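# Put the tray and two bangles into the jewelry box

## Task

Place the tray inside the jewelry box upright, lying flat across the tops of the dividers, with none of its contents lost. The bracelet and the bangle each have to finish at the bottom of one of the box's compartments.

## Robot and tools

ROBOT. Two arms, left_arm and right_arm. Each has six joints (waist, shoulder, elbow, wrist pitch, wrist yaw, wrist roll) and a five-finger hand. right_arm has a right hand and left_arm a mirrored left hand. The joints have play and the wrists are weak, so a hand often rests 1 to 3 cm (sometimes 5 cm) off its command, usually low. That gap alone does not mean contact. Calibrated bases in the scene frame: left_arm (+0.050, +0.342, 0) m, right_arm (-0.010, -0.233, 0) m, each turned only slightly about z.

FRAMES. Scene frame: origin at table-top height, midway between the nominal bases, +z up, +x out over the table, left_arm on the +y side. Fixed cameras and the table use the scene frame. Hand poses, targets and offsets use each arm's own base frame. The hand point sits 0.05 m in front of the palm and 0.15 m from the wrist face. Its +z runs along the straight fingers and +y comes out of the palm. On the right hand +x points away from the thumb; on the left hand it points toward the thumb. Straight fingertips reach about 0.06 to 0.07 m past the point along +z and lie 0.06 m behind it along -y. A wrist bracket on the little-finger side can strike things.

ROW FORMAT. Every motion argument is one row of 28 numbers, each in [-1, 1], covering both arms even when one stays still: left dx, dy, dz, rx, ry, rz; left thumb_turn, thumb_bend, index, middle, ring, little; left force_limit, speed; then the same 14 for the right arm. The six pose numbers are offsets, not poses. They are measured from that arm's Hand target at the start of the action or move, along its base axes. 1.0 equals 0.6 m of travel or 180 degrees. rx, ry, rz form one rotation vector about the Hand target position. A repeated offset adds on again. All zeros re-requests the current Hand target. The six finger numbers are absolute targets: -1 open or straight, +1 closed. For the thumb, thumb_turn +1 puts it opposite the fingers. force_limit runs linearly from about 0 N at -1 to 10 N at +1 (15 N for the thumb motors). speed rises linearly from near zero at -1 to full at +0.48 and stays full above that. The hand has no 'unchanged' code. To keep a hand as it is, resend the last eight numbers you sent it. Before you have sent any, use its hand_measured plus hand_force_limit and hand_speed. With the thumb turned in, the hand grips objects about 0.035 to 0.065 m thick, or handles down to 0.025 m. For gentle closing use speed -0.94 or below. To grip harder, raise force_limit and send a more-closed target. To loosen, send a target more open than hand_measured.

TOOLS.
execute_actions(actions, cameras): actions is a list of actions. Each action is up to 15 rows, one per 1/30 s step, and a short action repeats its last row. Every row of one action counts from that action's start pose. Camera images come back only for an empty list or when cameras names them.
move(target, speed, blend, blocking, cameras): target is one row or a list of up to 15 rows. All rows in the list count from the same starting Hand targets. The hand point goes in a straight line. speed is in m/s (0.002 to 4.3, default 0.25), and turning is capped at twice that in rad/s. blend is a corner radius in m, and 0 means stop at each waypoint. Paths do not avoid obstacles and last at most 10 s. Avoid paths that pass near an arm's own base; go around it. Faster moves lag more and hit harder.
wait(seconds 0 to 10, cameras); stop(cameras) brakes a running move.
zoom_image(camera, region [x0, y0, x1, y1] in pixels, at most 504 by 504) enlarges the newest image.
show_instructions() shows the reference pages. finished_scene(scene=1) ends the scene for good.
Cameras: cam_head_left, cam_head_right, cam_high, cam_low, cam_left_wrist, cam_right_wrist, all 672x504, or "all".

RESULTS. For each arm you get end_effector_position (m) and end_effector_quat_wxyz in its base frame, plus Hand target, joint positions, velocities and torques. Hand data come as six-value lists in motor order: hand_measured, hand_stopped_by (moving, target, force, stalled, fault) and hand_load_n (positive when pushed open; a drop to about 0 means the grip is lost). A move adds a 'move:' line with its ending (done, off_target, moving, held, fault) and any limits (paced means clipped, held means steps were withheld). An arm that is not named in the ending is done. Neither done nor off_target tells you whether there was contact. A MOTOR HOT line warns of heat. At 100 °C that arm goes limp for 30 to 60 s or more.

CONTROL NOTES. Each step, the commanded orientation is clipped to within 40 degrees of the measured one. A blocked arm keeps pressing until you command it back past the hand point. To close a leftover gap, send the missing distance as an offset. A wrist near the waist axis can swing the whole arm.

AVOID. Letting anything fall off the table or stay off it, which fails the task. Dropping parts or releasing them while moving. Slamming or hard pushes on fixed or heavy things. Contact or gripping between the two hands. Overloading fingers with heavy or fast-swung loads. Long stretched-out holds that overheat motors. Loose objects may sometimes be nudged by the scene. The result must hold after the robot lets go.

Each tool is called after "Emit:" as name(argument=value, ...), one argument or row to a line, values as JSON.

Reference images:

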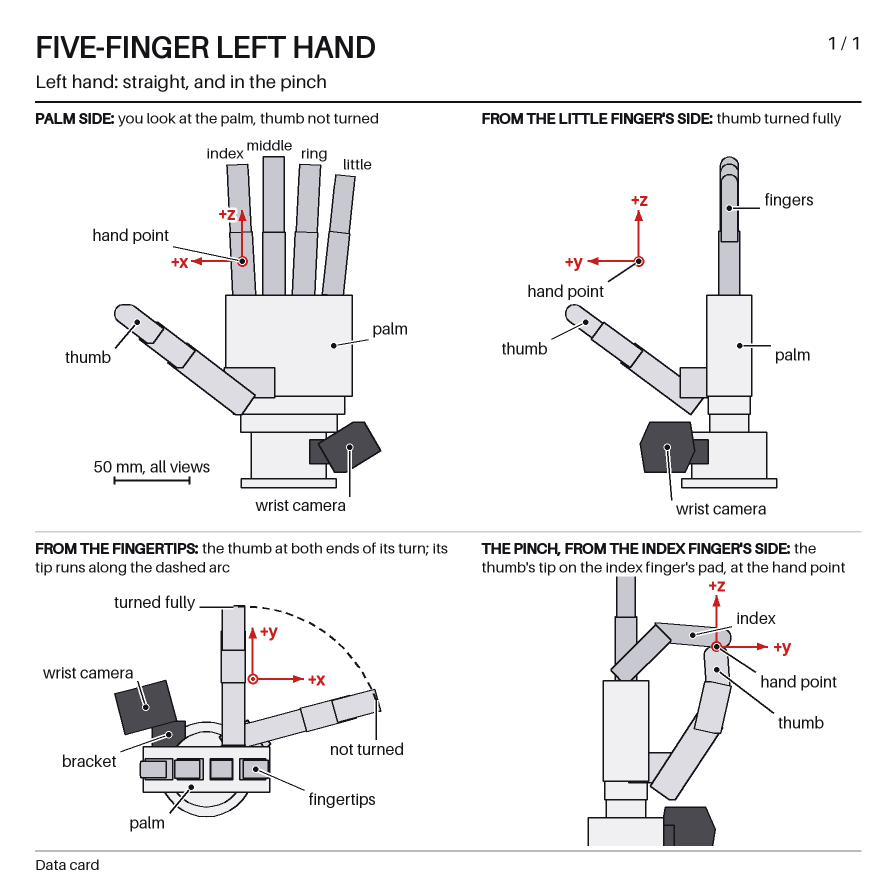

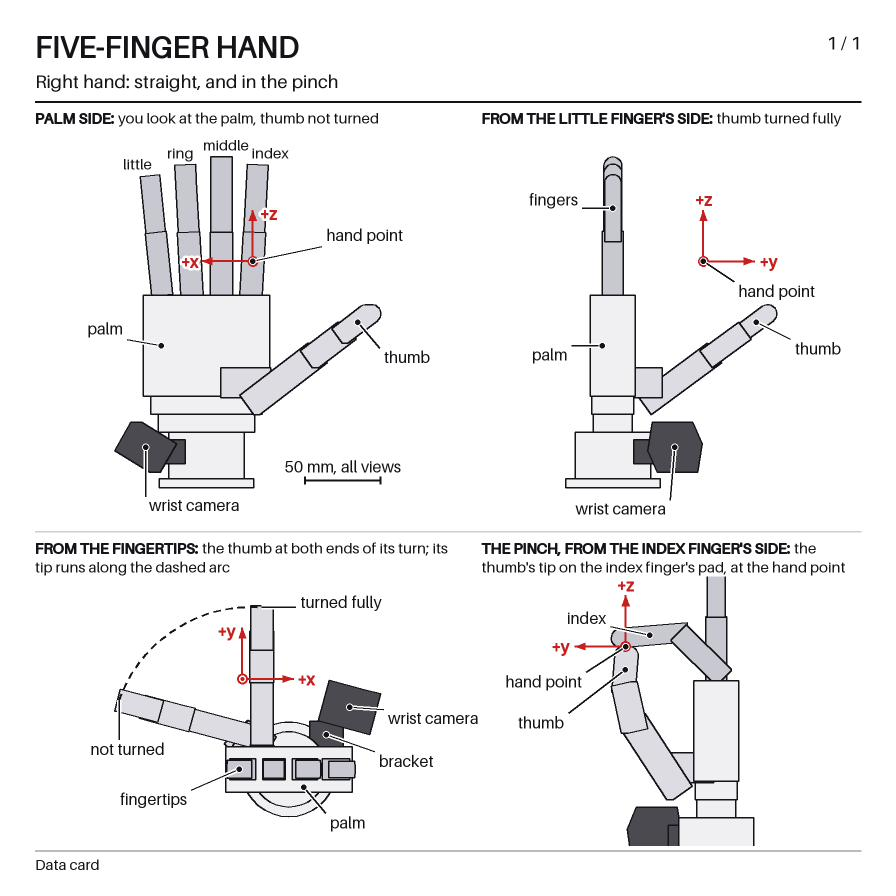

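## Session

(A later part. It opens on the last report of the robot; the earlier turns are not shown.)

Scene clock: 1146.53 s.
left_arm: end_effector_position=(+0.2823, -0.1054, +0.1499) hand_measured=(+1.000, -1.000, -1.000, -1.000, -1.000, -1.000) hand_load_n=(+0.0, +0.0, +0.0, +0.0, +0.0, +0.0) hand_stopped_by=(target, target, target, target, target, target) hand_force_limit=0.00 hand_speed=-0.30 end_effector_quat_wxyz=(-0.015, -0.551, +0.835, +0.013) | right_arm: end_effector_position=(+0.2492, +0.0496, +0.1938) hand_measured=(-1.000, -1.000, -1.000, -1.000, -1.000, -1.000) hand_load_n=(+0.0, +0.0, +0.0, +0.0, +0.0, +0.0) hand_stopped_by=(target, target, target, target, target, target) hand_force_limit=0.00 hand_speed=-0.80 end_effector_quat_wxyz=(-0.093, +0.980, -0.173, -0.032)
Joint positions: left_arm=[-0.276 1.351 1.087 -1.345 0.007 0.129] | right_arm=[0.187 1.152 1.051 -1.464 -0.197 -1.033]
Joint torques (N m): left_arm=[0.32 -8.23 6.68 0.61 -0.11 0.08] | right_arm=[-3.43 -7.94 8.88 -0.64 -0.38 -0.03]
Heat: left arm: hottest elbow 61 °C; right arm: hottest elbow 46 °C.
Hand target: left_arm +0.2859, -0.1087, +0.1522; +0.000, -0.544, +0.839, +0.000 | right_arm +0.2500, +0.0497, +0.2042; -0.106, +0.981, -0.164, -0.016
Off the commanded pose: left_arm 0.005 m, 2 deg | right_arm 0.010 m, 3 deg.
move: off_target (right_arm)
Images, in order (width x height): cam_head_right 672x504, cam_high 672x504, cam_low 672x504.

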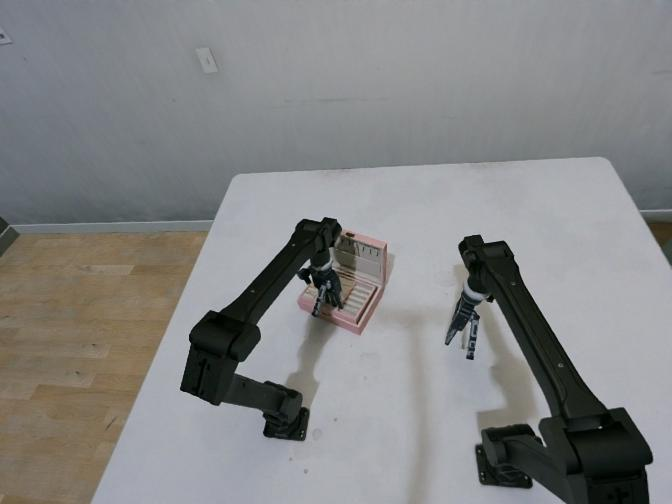

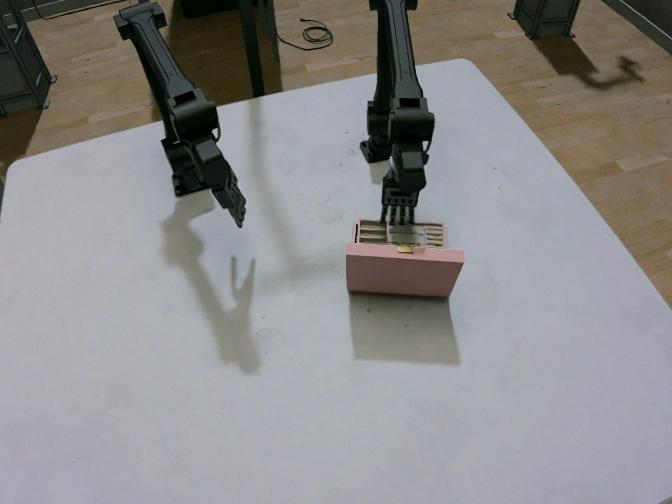

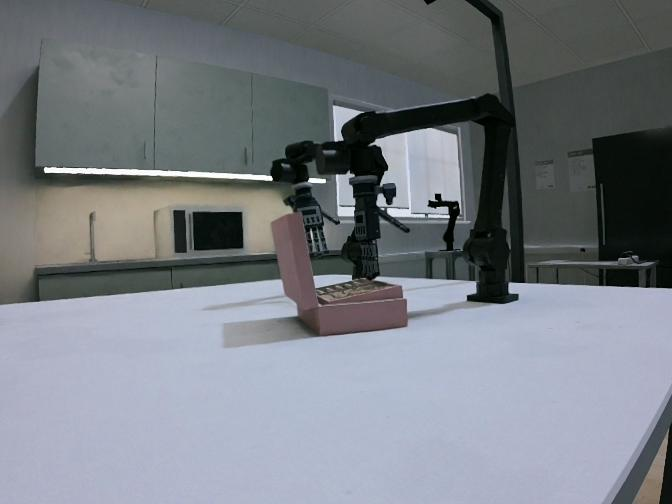

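Emit:
move(
  target=[0.006,-0.0027,-0.035,0,0,0,1,-1,-1,-1,-1,-1,0,-0.3,0,0,0,0.0,0,0,-1,-1,-1,-1,-1,-1,0,-0.8],
  speed=[0.05],
  cameras=["cam_low","cam_high","cam_head_right"],
)

Emit:
zoom_image(
  camera="cam_low",
  region=[260, 190, 460, 350],
)

Emit:
zoom_image(
  camera="cam_high",
  region=[310, 150, 500, 310],
)

Emit:
zoom_image(
  camera="cam_head_right",
  region=[280, 210, 400, 350],
)

Scene clock: 1168.67 s.
left_arm: end_effector_position=(+0.2851, -0.1062, +0.1370) hand_measured=(+1.000, -1.000, -1.000, -1.000, -1.000, -1.000) hand_load_n=(+0.0, +0.0, +0.0, -0.5, +0.0, +0.0) hand_stopped_by=(target, target, target, target, target, target) hand_force_limit=0.00 hand_speed=-0.30 end_effector_quat_wxyz=(-0.008, -0.551, +0.835, +0.004) | right_arm: end_effector_position=(+0.2492, +0.0496, +0.1938) hand_measured=(-1.000, -1.000, -1.000, -1.000, -1.000, -1.000) hand_load_n=(+0.0, +0.0, +0.0, +0.0, +0.0, +0.0) hand_stopped_by=(target, target, target, target, target, target) hand_force_limit=0.00 hand_speed=-0.80 end_effector_quat_wxyz=(-0.093, +0.980, -0.173, -0.032)
Joint positions: left_arm=[-0.276 1.351 1.057 -1.292 0.007 0.129] | right_arm=[0.187 1.152 1.051 -1.464 -0.197 -1.033]
Joint torques (N m): left_arm=[0.09 -6.3 6.57 0.7 -0.1 0.05] | right_arm=[-3.02 -7.94 8.99 -0.65 -0.41 -0.04]
Heat: left arm: hottest elbow 55 °C; right arm: hottest elbow 46 °C.
Hand target: left_arm +0.2895, -0.1103, +0.1312; +0.000, -0.544, +0.839, +0.000 | right_arm +0.2500, +0.0497, +0.2042; -0.106, +0.981, -0.164, -0.016
Off the commanded pose: left_arm 0.008 m, 1 deg | right_arm 0.010 m, 3 deg.
move: off_target (right_arm)
Images, in order (width x height): cam_head_right 672x504, cam_high 672x504, cam_low 672x504.

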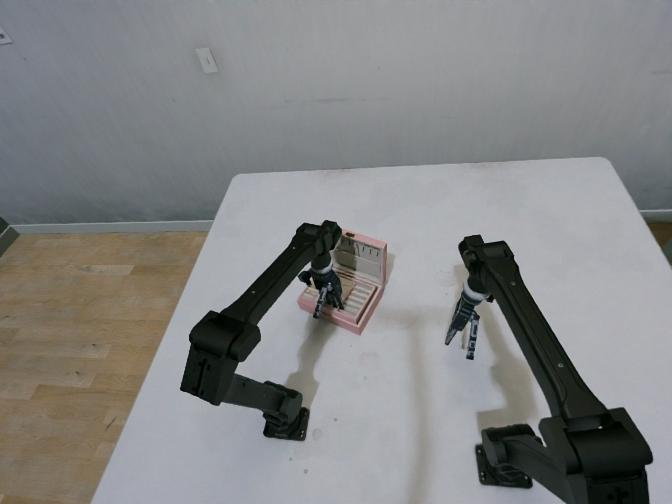

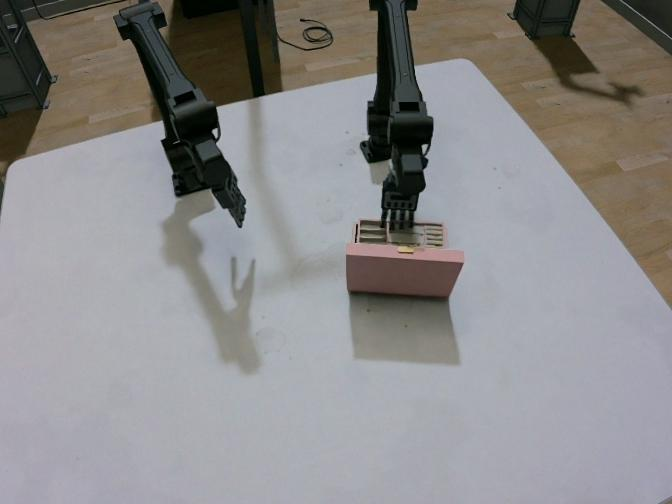

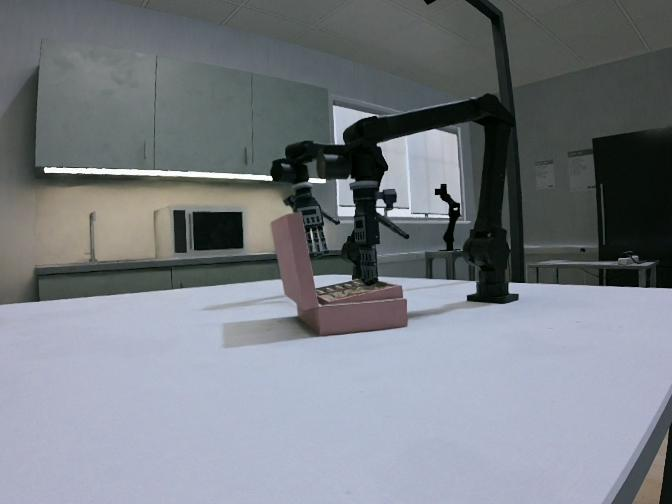

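Scaled by 2.520 from the camera's 672x504 image, which has a finer 960x720 frame.

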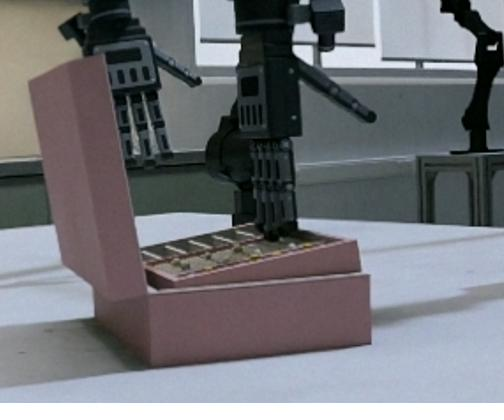

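Scaled by 2.653 from the camera's 672x504 image, which has a finer 960x720 frame.

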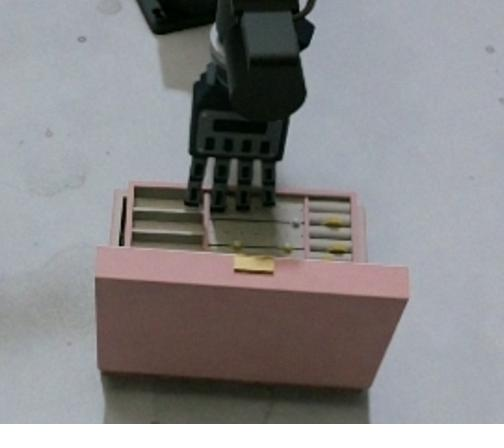

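Scaled by 3.600 from the camera's 672x504 image, which has a finer 960x720 frame.

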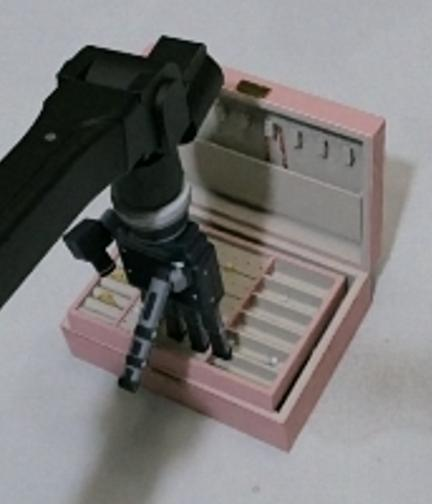

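Emit:
move(
  target=[0.0,0,-0.035,0,0,0,1,-1,-1,-1,-1,-1,0,-0.3,0,0,0,0.0,0,0,-1,-1,-1,-1,-1,-1,0,-0.8],
  speed=[0.05],
  cameras=["cam_low","cam_high","cam_head_right"],
)

Emit:
zoom_image(
  camera="cam_low",
  region=[260, 190, 460, 350],
)

Emit:
zoom_image(
  camera="cam_high",
  region=[310, 150, 500, 310],
)

Scene clock: 1180.47 s.
left_arm: end_effector_position=(+0.2871, -0.1061, +0.1222) hand_measured=(+1.000, -1.000, -1.000, -1.000, -1.000, -1.000) hand_load_n=(+0.0, +0.0, +0.0, -1.5, +0.0, +0.0) hand_stopped_by=(target, target, target, target, target, target) hand_force_limit=0.00 hand_speed=-0.30 end_effector_quat_wxyz=(-0.003, -0.546, +0.838, -0.001) | right_arm: end_effector_position=(+0.2492, +0.0496, +0.1938) hand_measured=(-1.000, -1.000, -1.000, -1.000, -1.000, -1.000) hand_load_n=(+0.0, +0.0, +0.0, +0.0, +0.0, +0.0) hand_stopped_by=(target, target, target, target, target, target) hand_force_limit=0.00 hand_speed=-0.80 end_effector_quat_wxyz=(-0.093, +0.980, -0.173, -0.032)
Joint positions: left_arm=[-0.276 1.359 1.026 -1.24 0.007 0.139] | right_arm=[0.187 1.152 1.051 -1.464 -0.197 -1.033]
Joint torques (N m): left_arm=[0.21 -5.71 5.79 1.06 -0.11 0.08] | right_arm=[-3.55 -7.59 9.1 -0.72 -0.42 -0.07]
Heat: left arm: hottest elbow 53 °C; right arm: hottest elbow 46 °C.
Hand target: left_arm +0.2895, -0.1103, +0.1102; +0.000, -0.544, +0.839, +0.000 | right_arm +0.2500, +0.0497, +0.2042; -0.106, +0.981, -0.164, -0.016
Off the commanded pose: left_arm 0.013 m, 0 deg | right_arm 0.010 m, 3 deg.
move: off_target (left_arm, right_arm)
Images, in order (width x height): cam_head_right 672x504, cam_high 672x504, cam_low 672x504.

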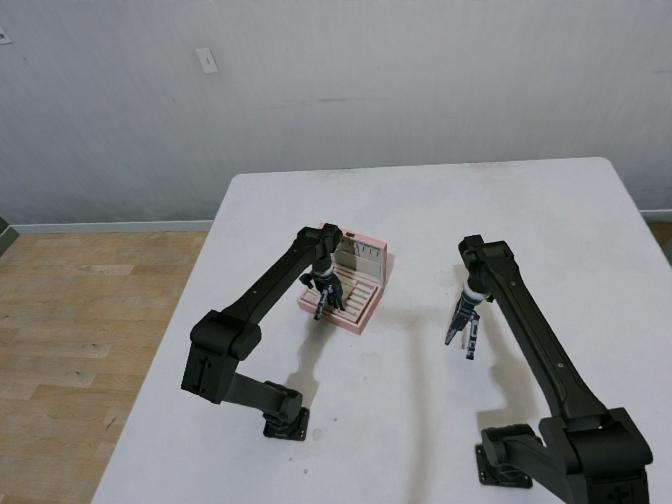

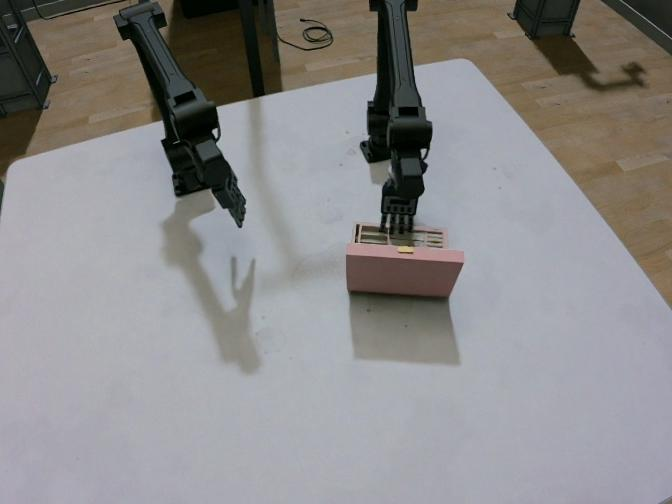

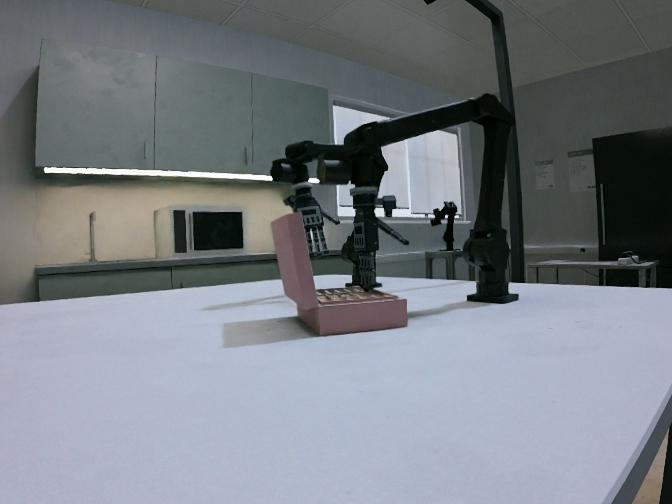

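Scaled by 2.520 from the camera's 672x504 image, which has a finer 960x720 frame.

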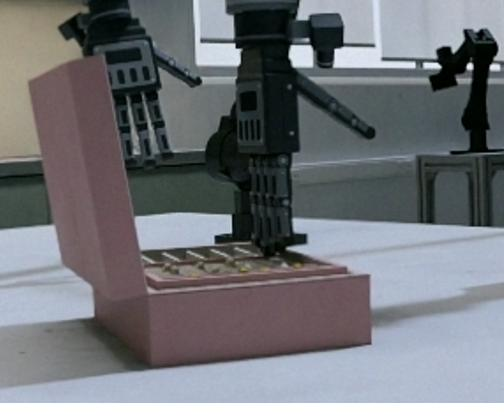

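Scaled by 2.653 from the camera's 672x504 image, which has a finer 960x720 frame.

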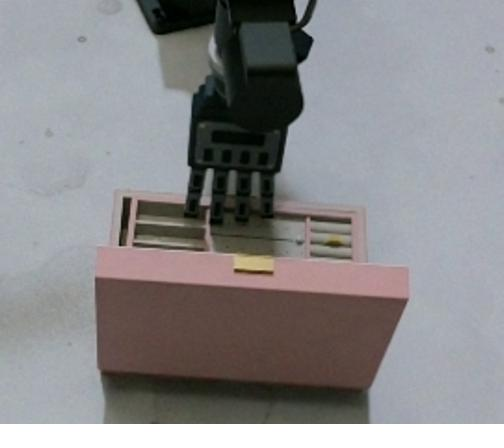

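Emit:
move(
  target=[
    [-0.0,0.0,0.14,0,0,0,1,-1,-1,-1,-1,-1,0,-0.3,0,0,0,0.0,0,0,-1,-1,-1,-1,-1,-1,0,-0.8],
    [0.167,0.166,0.18,0,0,0.5377,1,-1,-1,-1,-1,-1,0,-0.3,0,0,0,0.0,0,0,-1,-1,-1,-1,-1,-1,0,-0.8],
  ],
  speed=[0.1,0.25],
  cameras=["cam_low","cam_high","cam_head_right","cam_left_wrist"],
)

Emit:
zoom_image(
  camera="cam_low",
  region=[260, 240, 430, 350],
)

Emit:
zoom_image(
  camera="cam_left_wrist",
  region=[40, 10, 500, 430],
)

Emit:
zoom_image(
  camera="cam_head_right",
  region=[280, 210, 400, 350],
)

Emit:
zoom_image(
  camera="cam_high",
  region=[330, 200, 480, 310],
)

Scene clock: 1197.20 s.
left_arm: end_effector_position=(+0.3682, -0.0130, +0.1923) hand_measured=(+1.000, -1.000, -1.000, -1.000, -1.000, -1.000) hand_load_n=(+0.0, -0.5, +0.0, +0.5, +0.0, +0.0) hand_stopped_by=(target, target, target, target, target, target) hand_force_limit=0.00 hand_speed=-0.30 end_effector_quat_wxyz=(+0.007, +0.987, -0.159, -0.028) | right_arm: end_effector_position=(+0.2492, +0.0496, +0.1938) hand_measured=(-1.000, -1.000, -1.000, -1.000, -1.000, -1.000) hand_load_n=(+0.0, +0.0, +0.0, -0.5, +0.0, +0.0) hand_stopped_by=(target, target, target, target, target, target) hand_force_limit=0.00 hand_speed=-0.80 end_effector_quat_wxyz=(-0.093, +0.980, -0.173, -0.032)
Joint positions: left_arm=[0.149 1.334 1.192 -1.485 -0.003 -1.102] | right_arm=[0.187 1.152 1.051 -1.464 -0.197 -1.033]
Joint torques (N m): left_arm=[1.26 -6.71 12.52 -0.77 -0.11 -0.04] | right_arm=[-3.31 -7.77 9.02 -0.7 -0.41 -0.04]
Heat: left arm: hottest elbow 52 °C; right arm: hottest elbow 46 °C.
Hand target: left_arm +0.3897, -0.0107, +0.2182; +0.000, +0.989, -0.150, +0.001 | right_arm +0.2500, +0.0497, +0.2042; -0.106, +0.981, -0.164, -0.016
Off the commanded pose: left_arm 0.034 m, 4 deg | right_arm 0.010 m, 3 deg.
move: off_target (left_arm, right_arm)
camera_calibration:
cam_left_wrist: T_world_to_cam=[[0.548177, 0.835481, -0.0383821, -0.181268], [0.7338, -0.458429, 0.501379, -0.378099], [0.401297, -0.303009, -0.864376, 0.130508], [0, 0, 0, 1]] pos_world=[0.324444, 0.0176598, 0.295421]
Images, in order (width x height): cam_head_right 672x504, cam_high 672x504, cam_low 672x504, cam_left_wrist 672x504.

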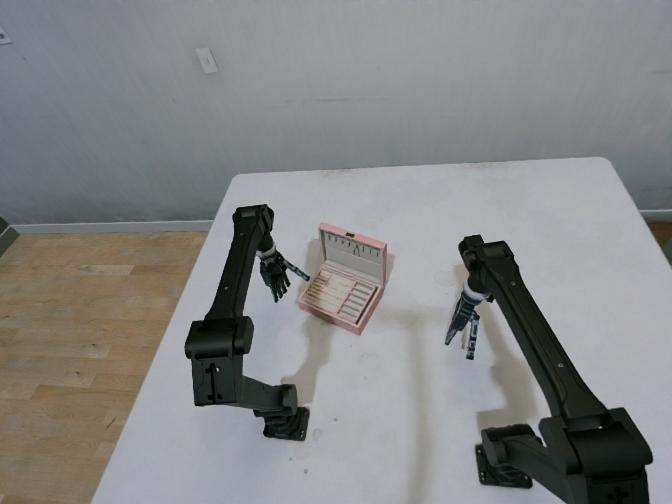

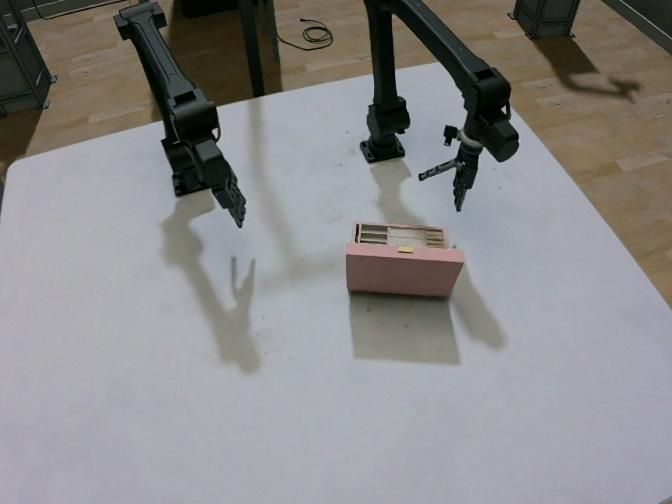

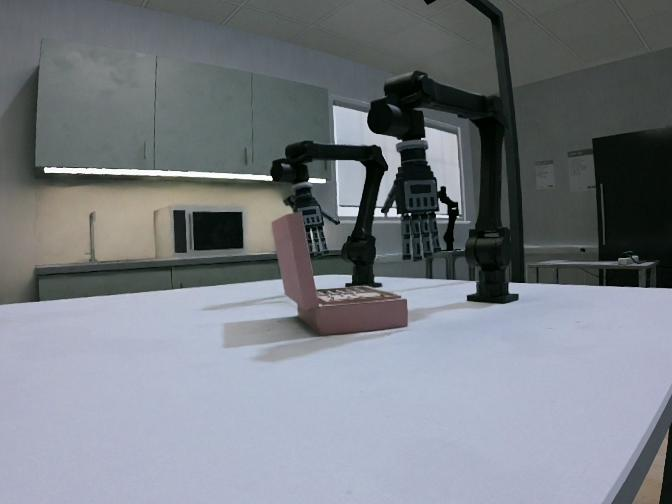

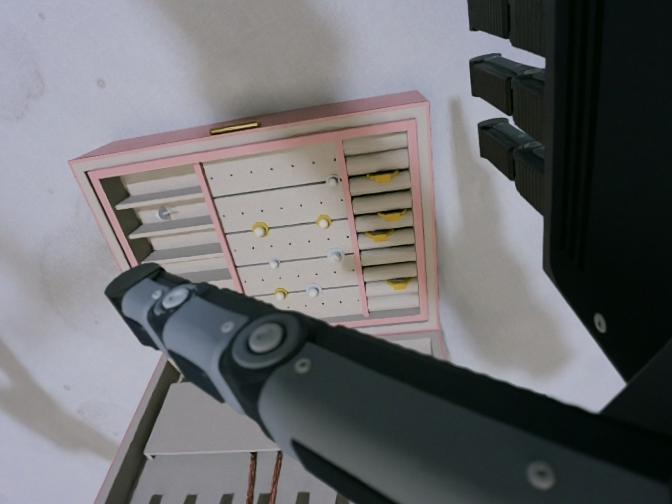

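Scaled by 2.965 from the camera's 672x504 image, which has a finer 960x720 frame.

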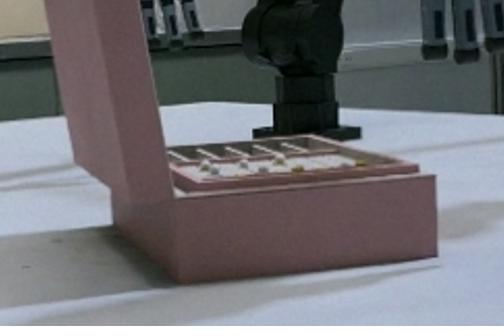

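Scaled by 1.096 from the camera's 672x504 image, which has a finer 960x720 frame.

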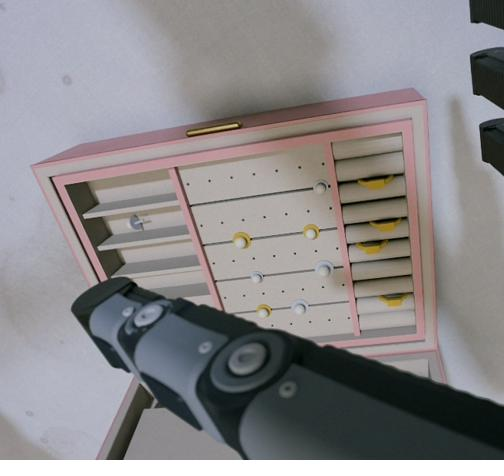

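Scaled by 3.600 from the camera's 672x504 image, which has a finer 960x720 frame.

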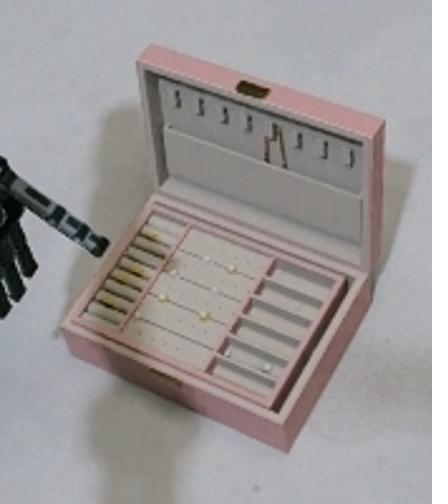

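Scaled by 3.360 from the camera's 672x504 image, which has a finer 960x720 frame.

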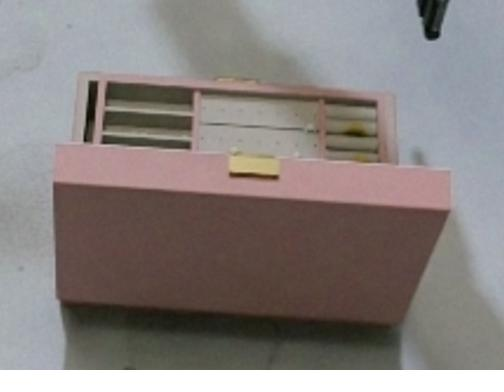

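Emit:
zoom_image(
  camera="cam_low",
  region=[310, 275, 420, 340],
)

Emit:
zoom_image(
  camera="cam_left_wrist",
  region=[300, 80, 450, 350],
)

Emit:
zoom_image(
  camera="cam_left_wrist",
  region=[60, 90, 260, 290],
)

Emit:
zoom_image(
  camera="cam_head_right",
  region=[330, 260, 390, 340],
)

Scaled by 4.582 from the camera's 672x504 image, which has a finer 960x720 frame.

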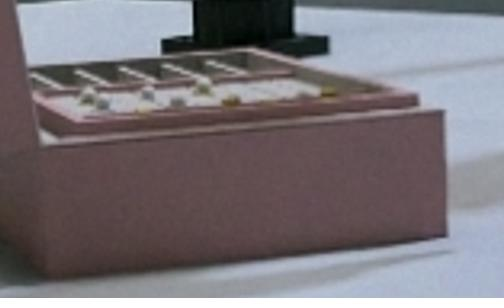

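Scaled by 1.867 from the camera's 672x504 image, which has a finer 960x720 frame.

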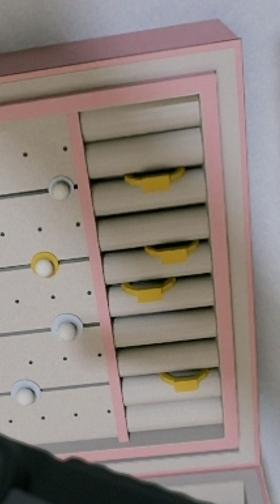

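Scaled by 2.520 from the camera's 672x504 image, which has a finer 960x720 frame.

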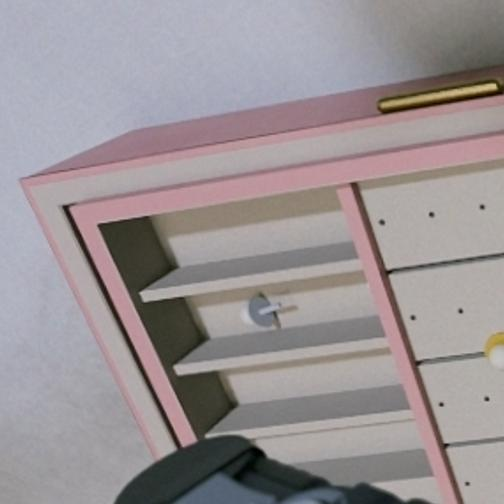

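Scaled by 6.300 from the camera's 672x504 image, which has a finer 960x720 frame.

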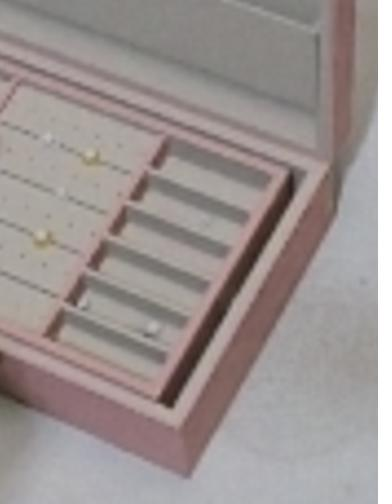

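Emit:
zoom_image(
  camera="cam_low",
  region=[312, 280, 362, 320],
)

Emit:
zoom_image(
  camera="cam_low",
  region=[362, 280, 412, 320],
)

Scaled by 10.080 from the camera's 672x504 image, which has a finer 960x720 frame.

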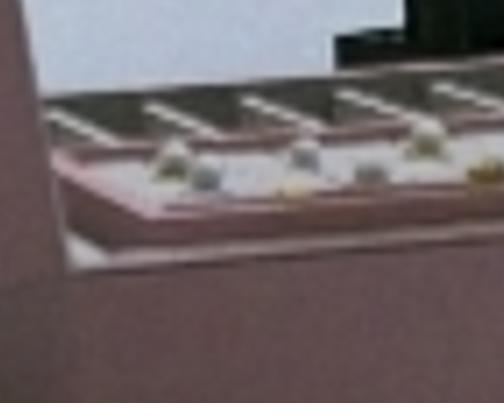

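Scaled by 10.080 from the camera's 672x504 image, which has a finer 960x720 frame.

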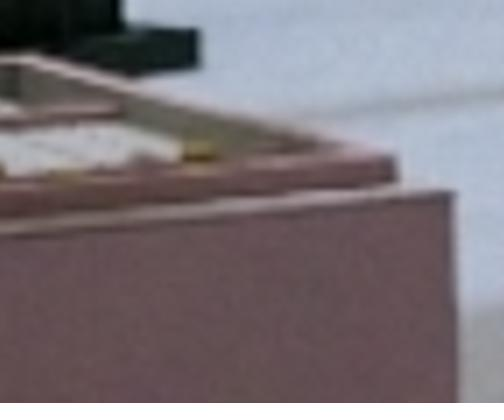

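Emit:
zoom_image(
  camera="cam_high",
  region=[345, 215, 400, 260],
)

Emit:
zoom_image(
  camera="cam_high",
  region=[400, 215, 455, 260],
)

Scaled by 9.164 from the camera's 672x504 image, which has a finer 960x720 frame.

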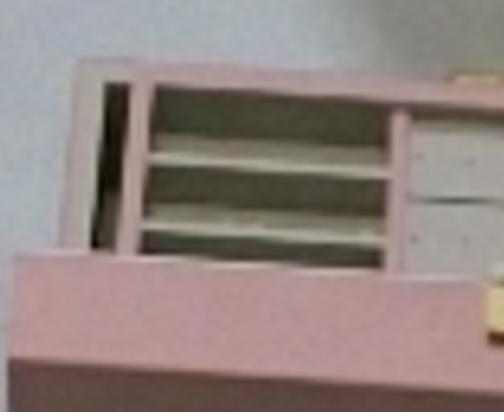

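Scaled by 9.164 from the camera's 672x504 image, which has a finer 960x720 frame.

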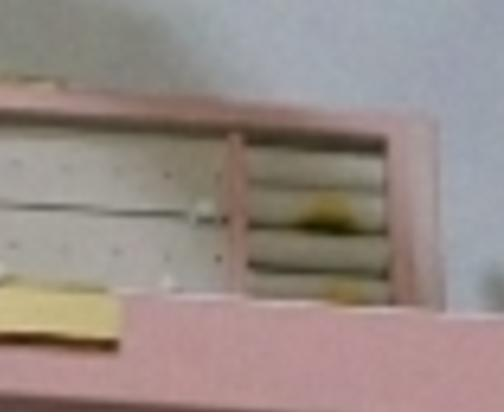

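Emit:
finished_scene(
)

The scene is finished: the task was done.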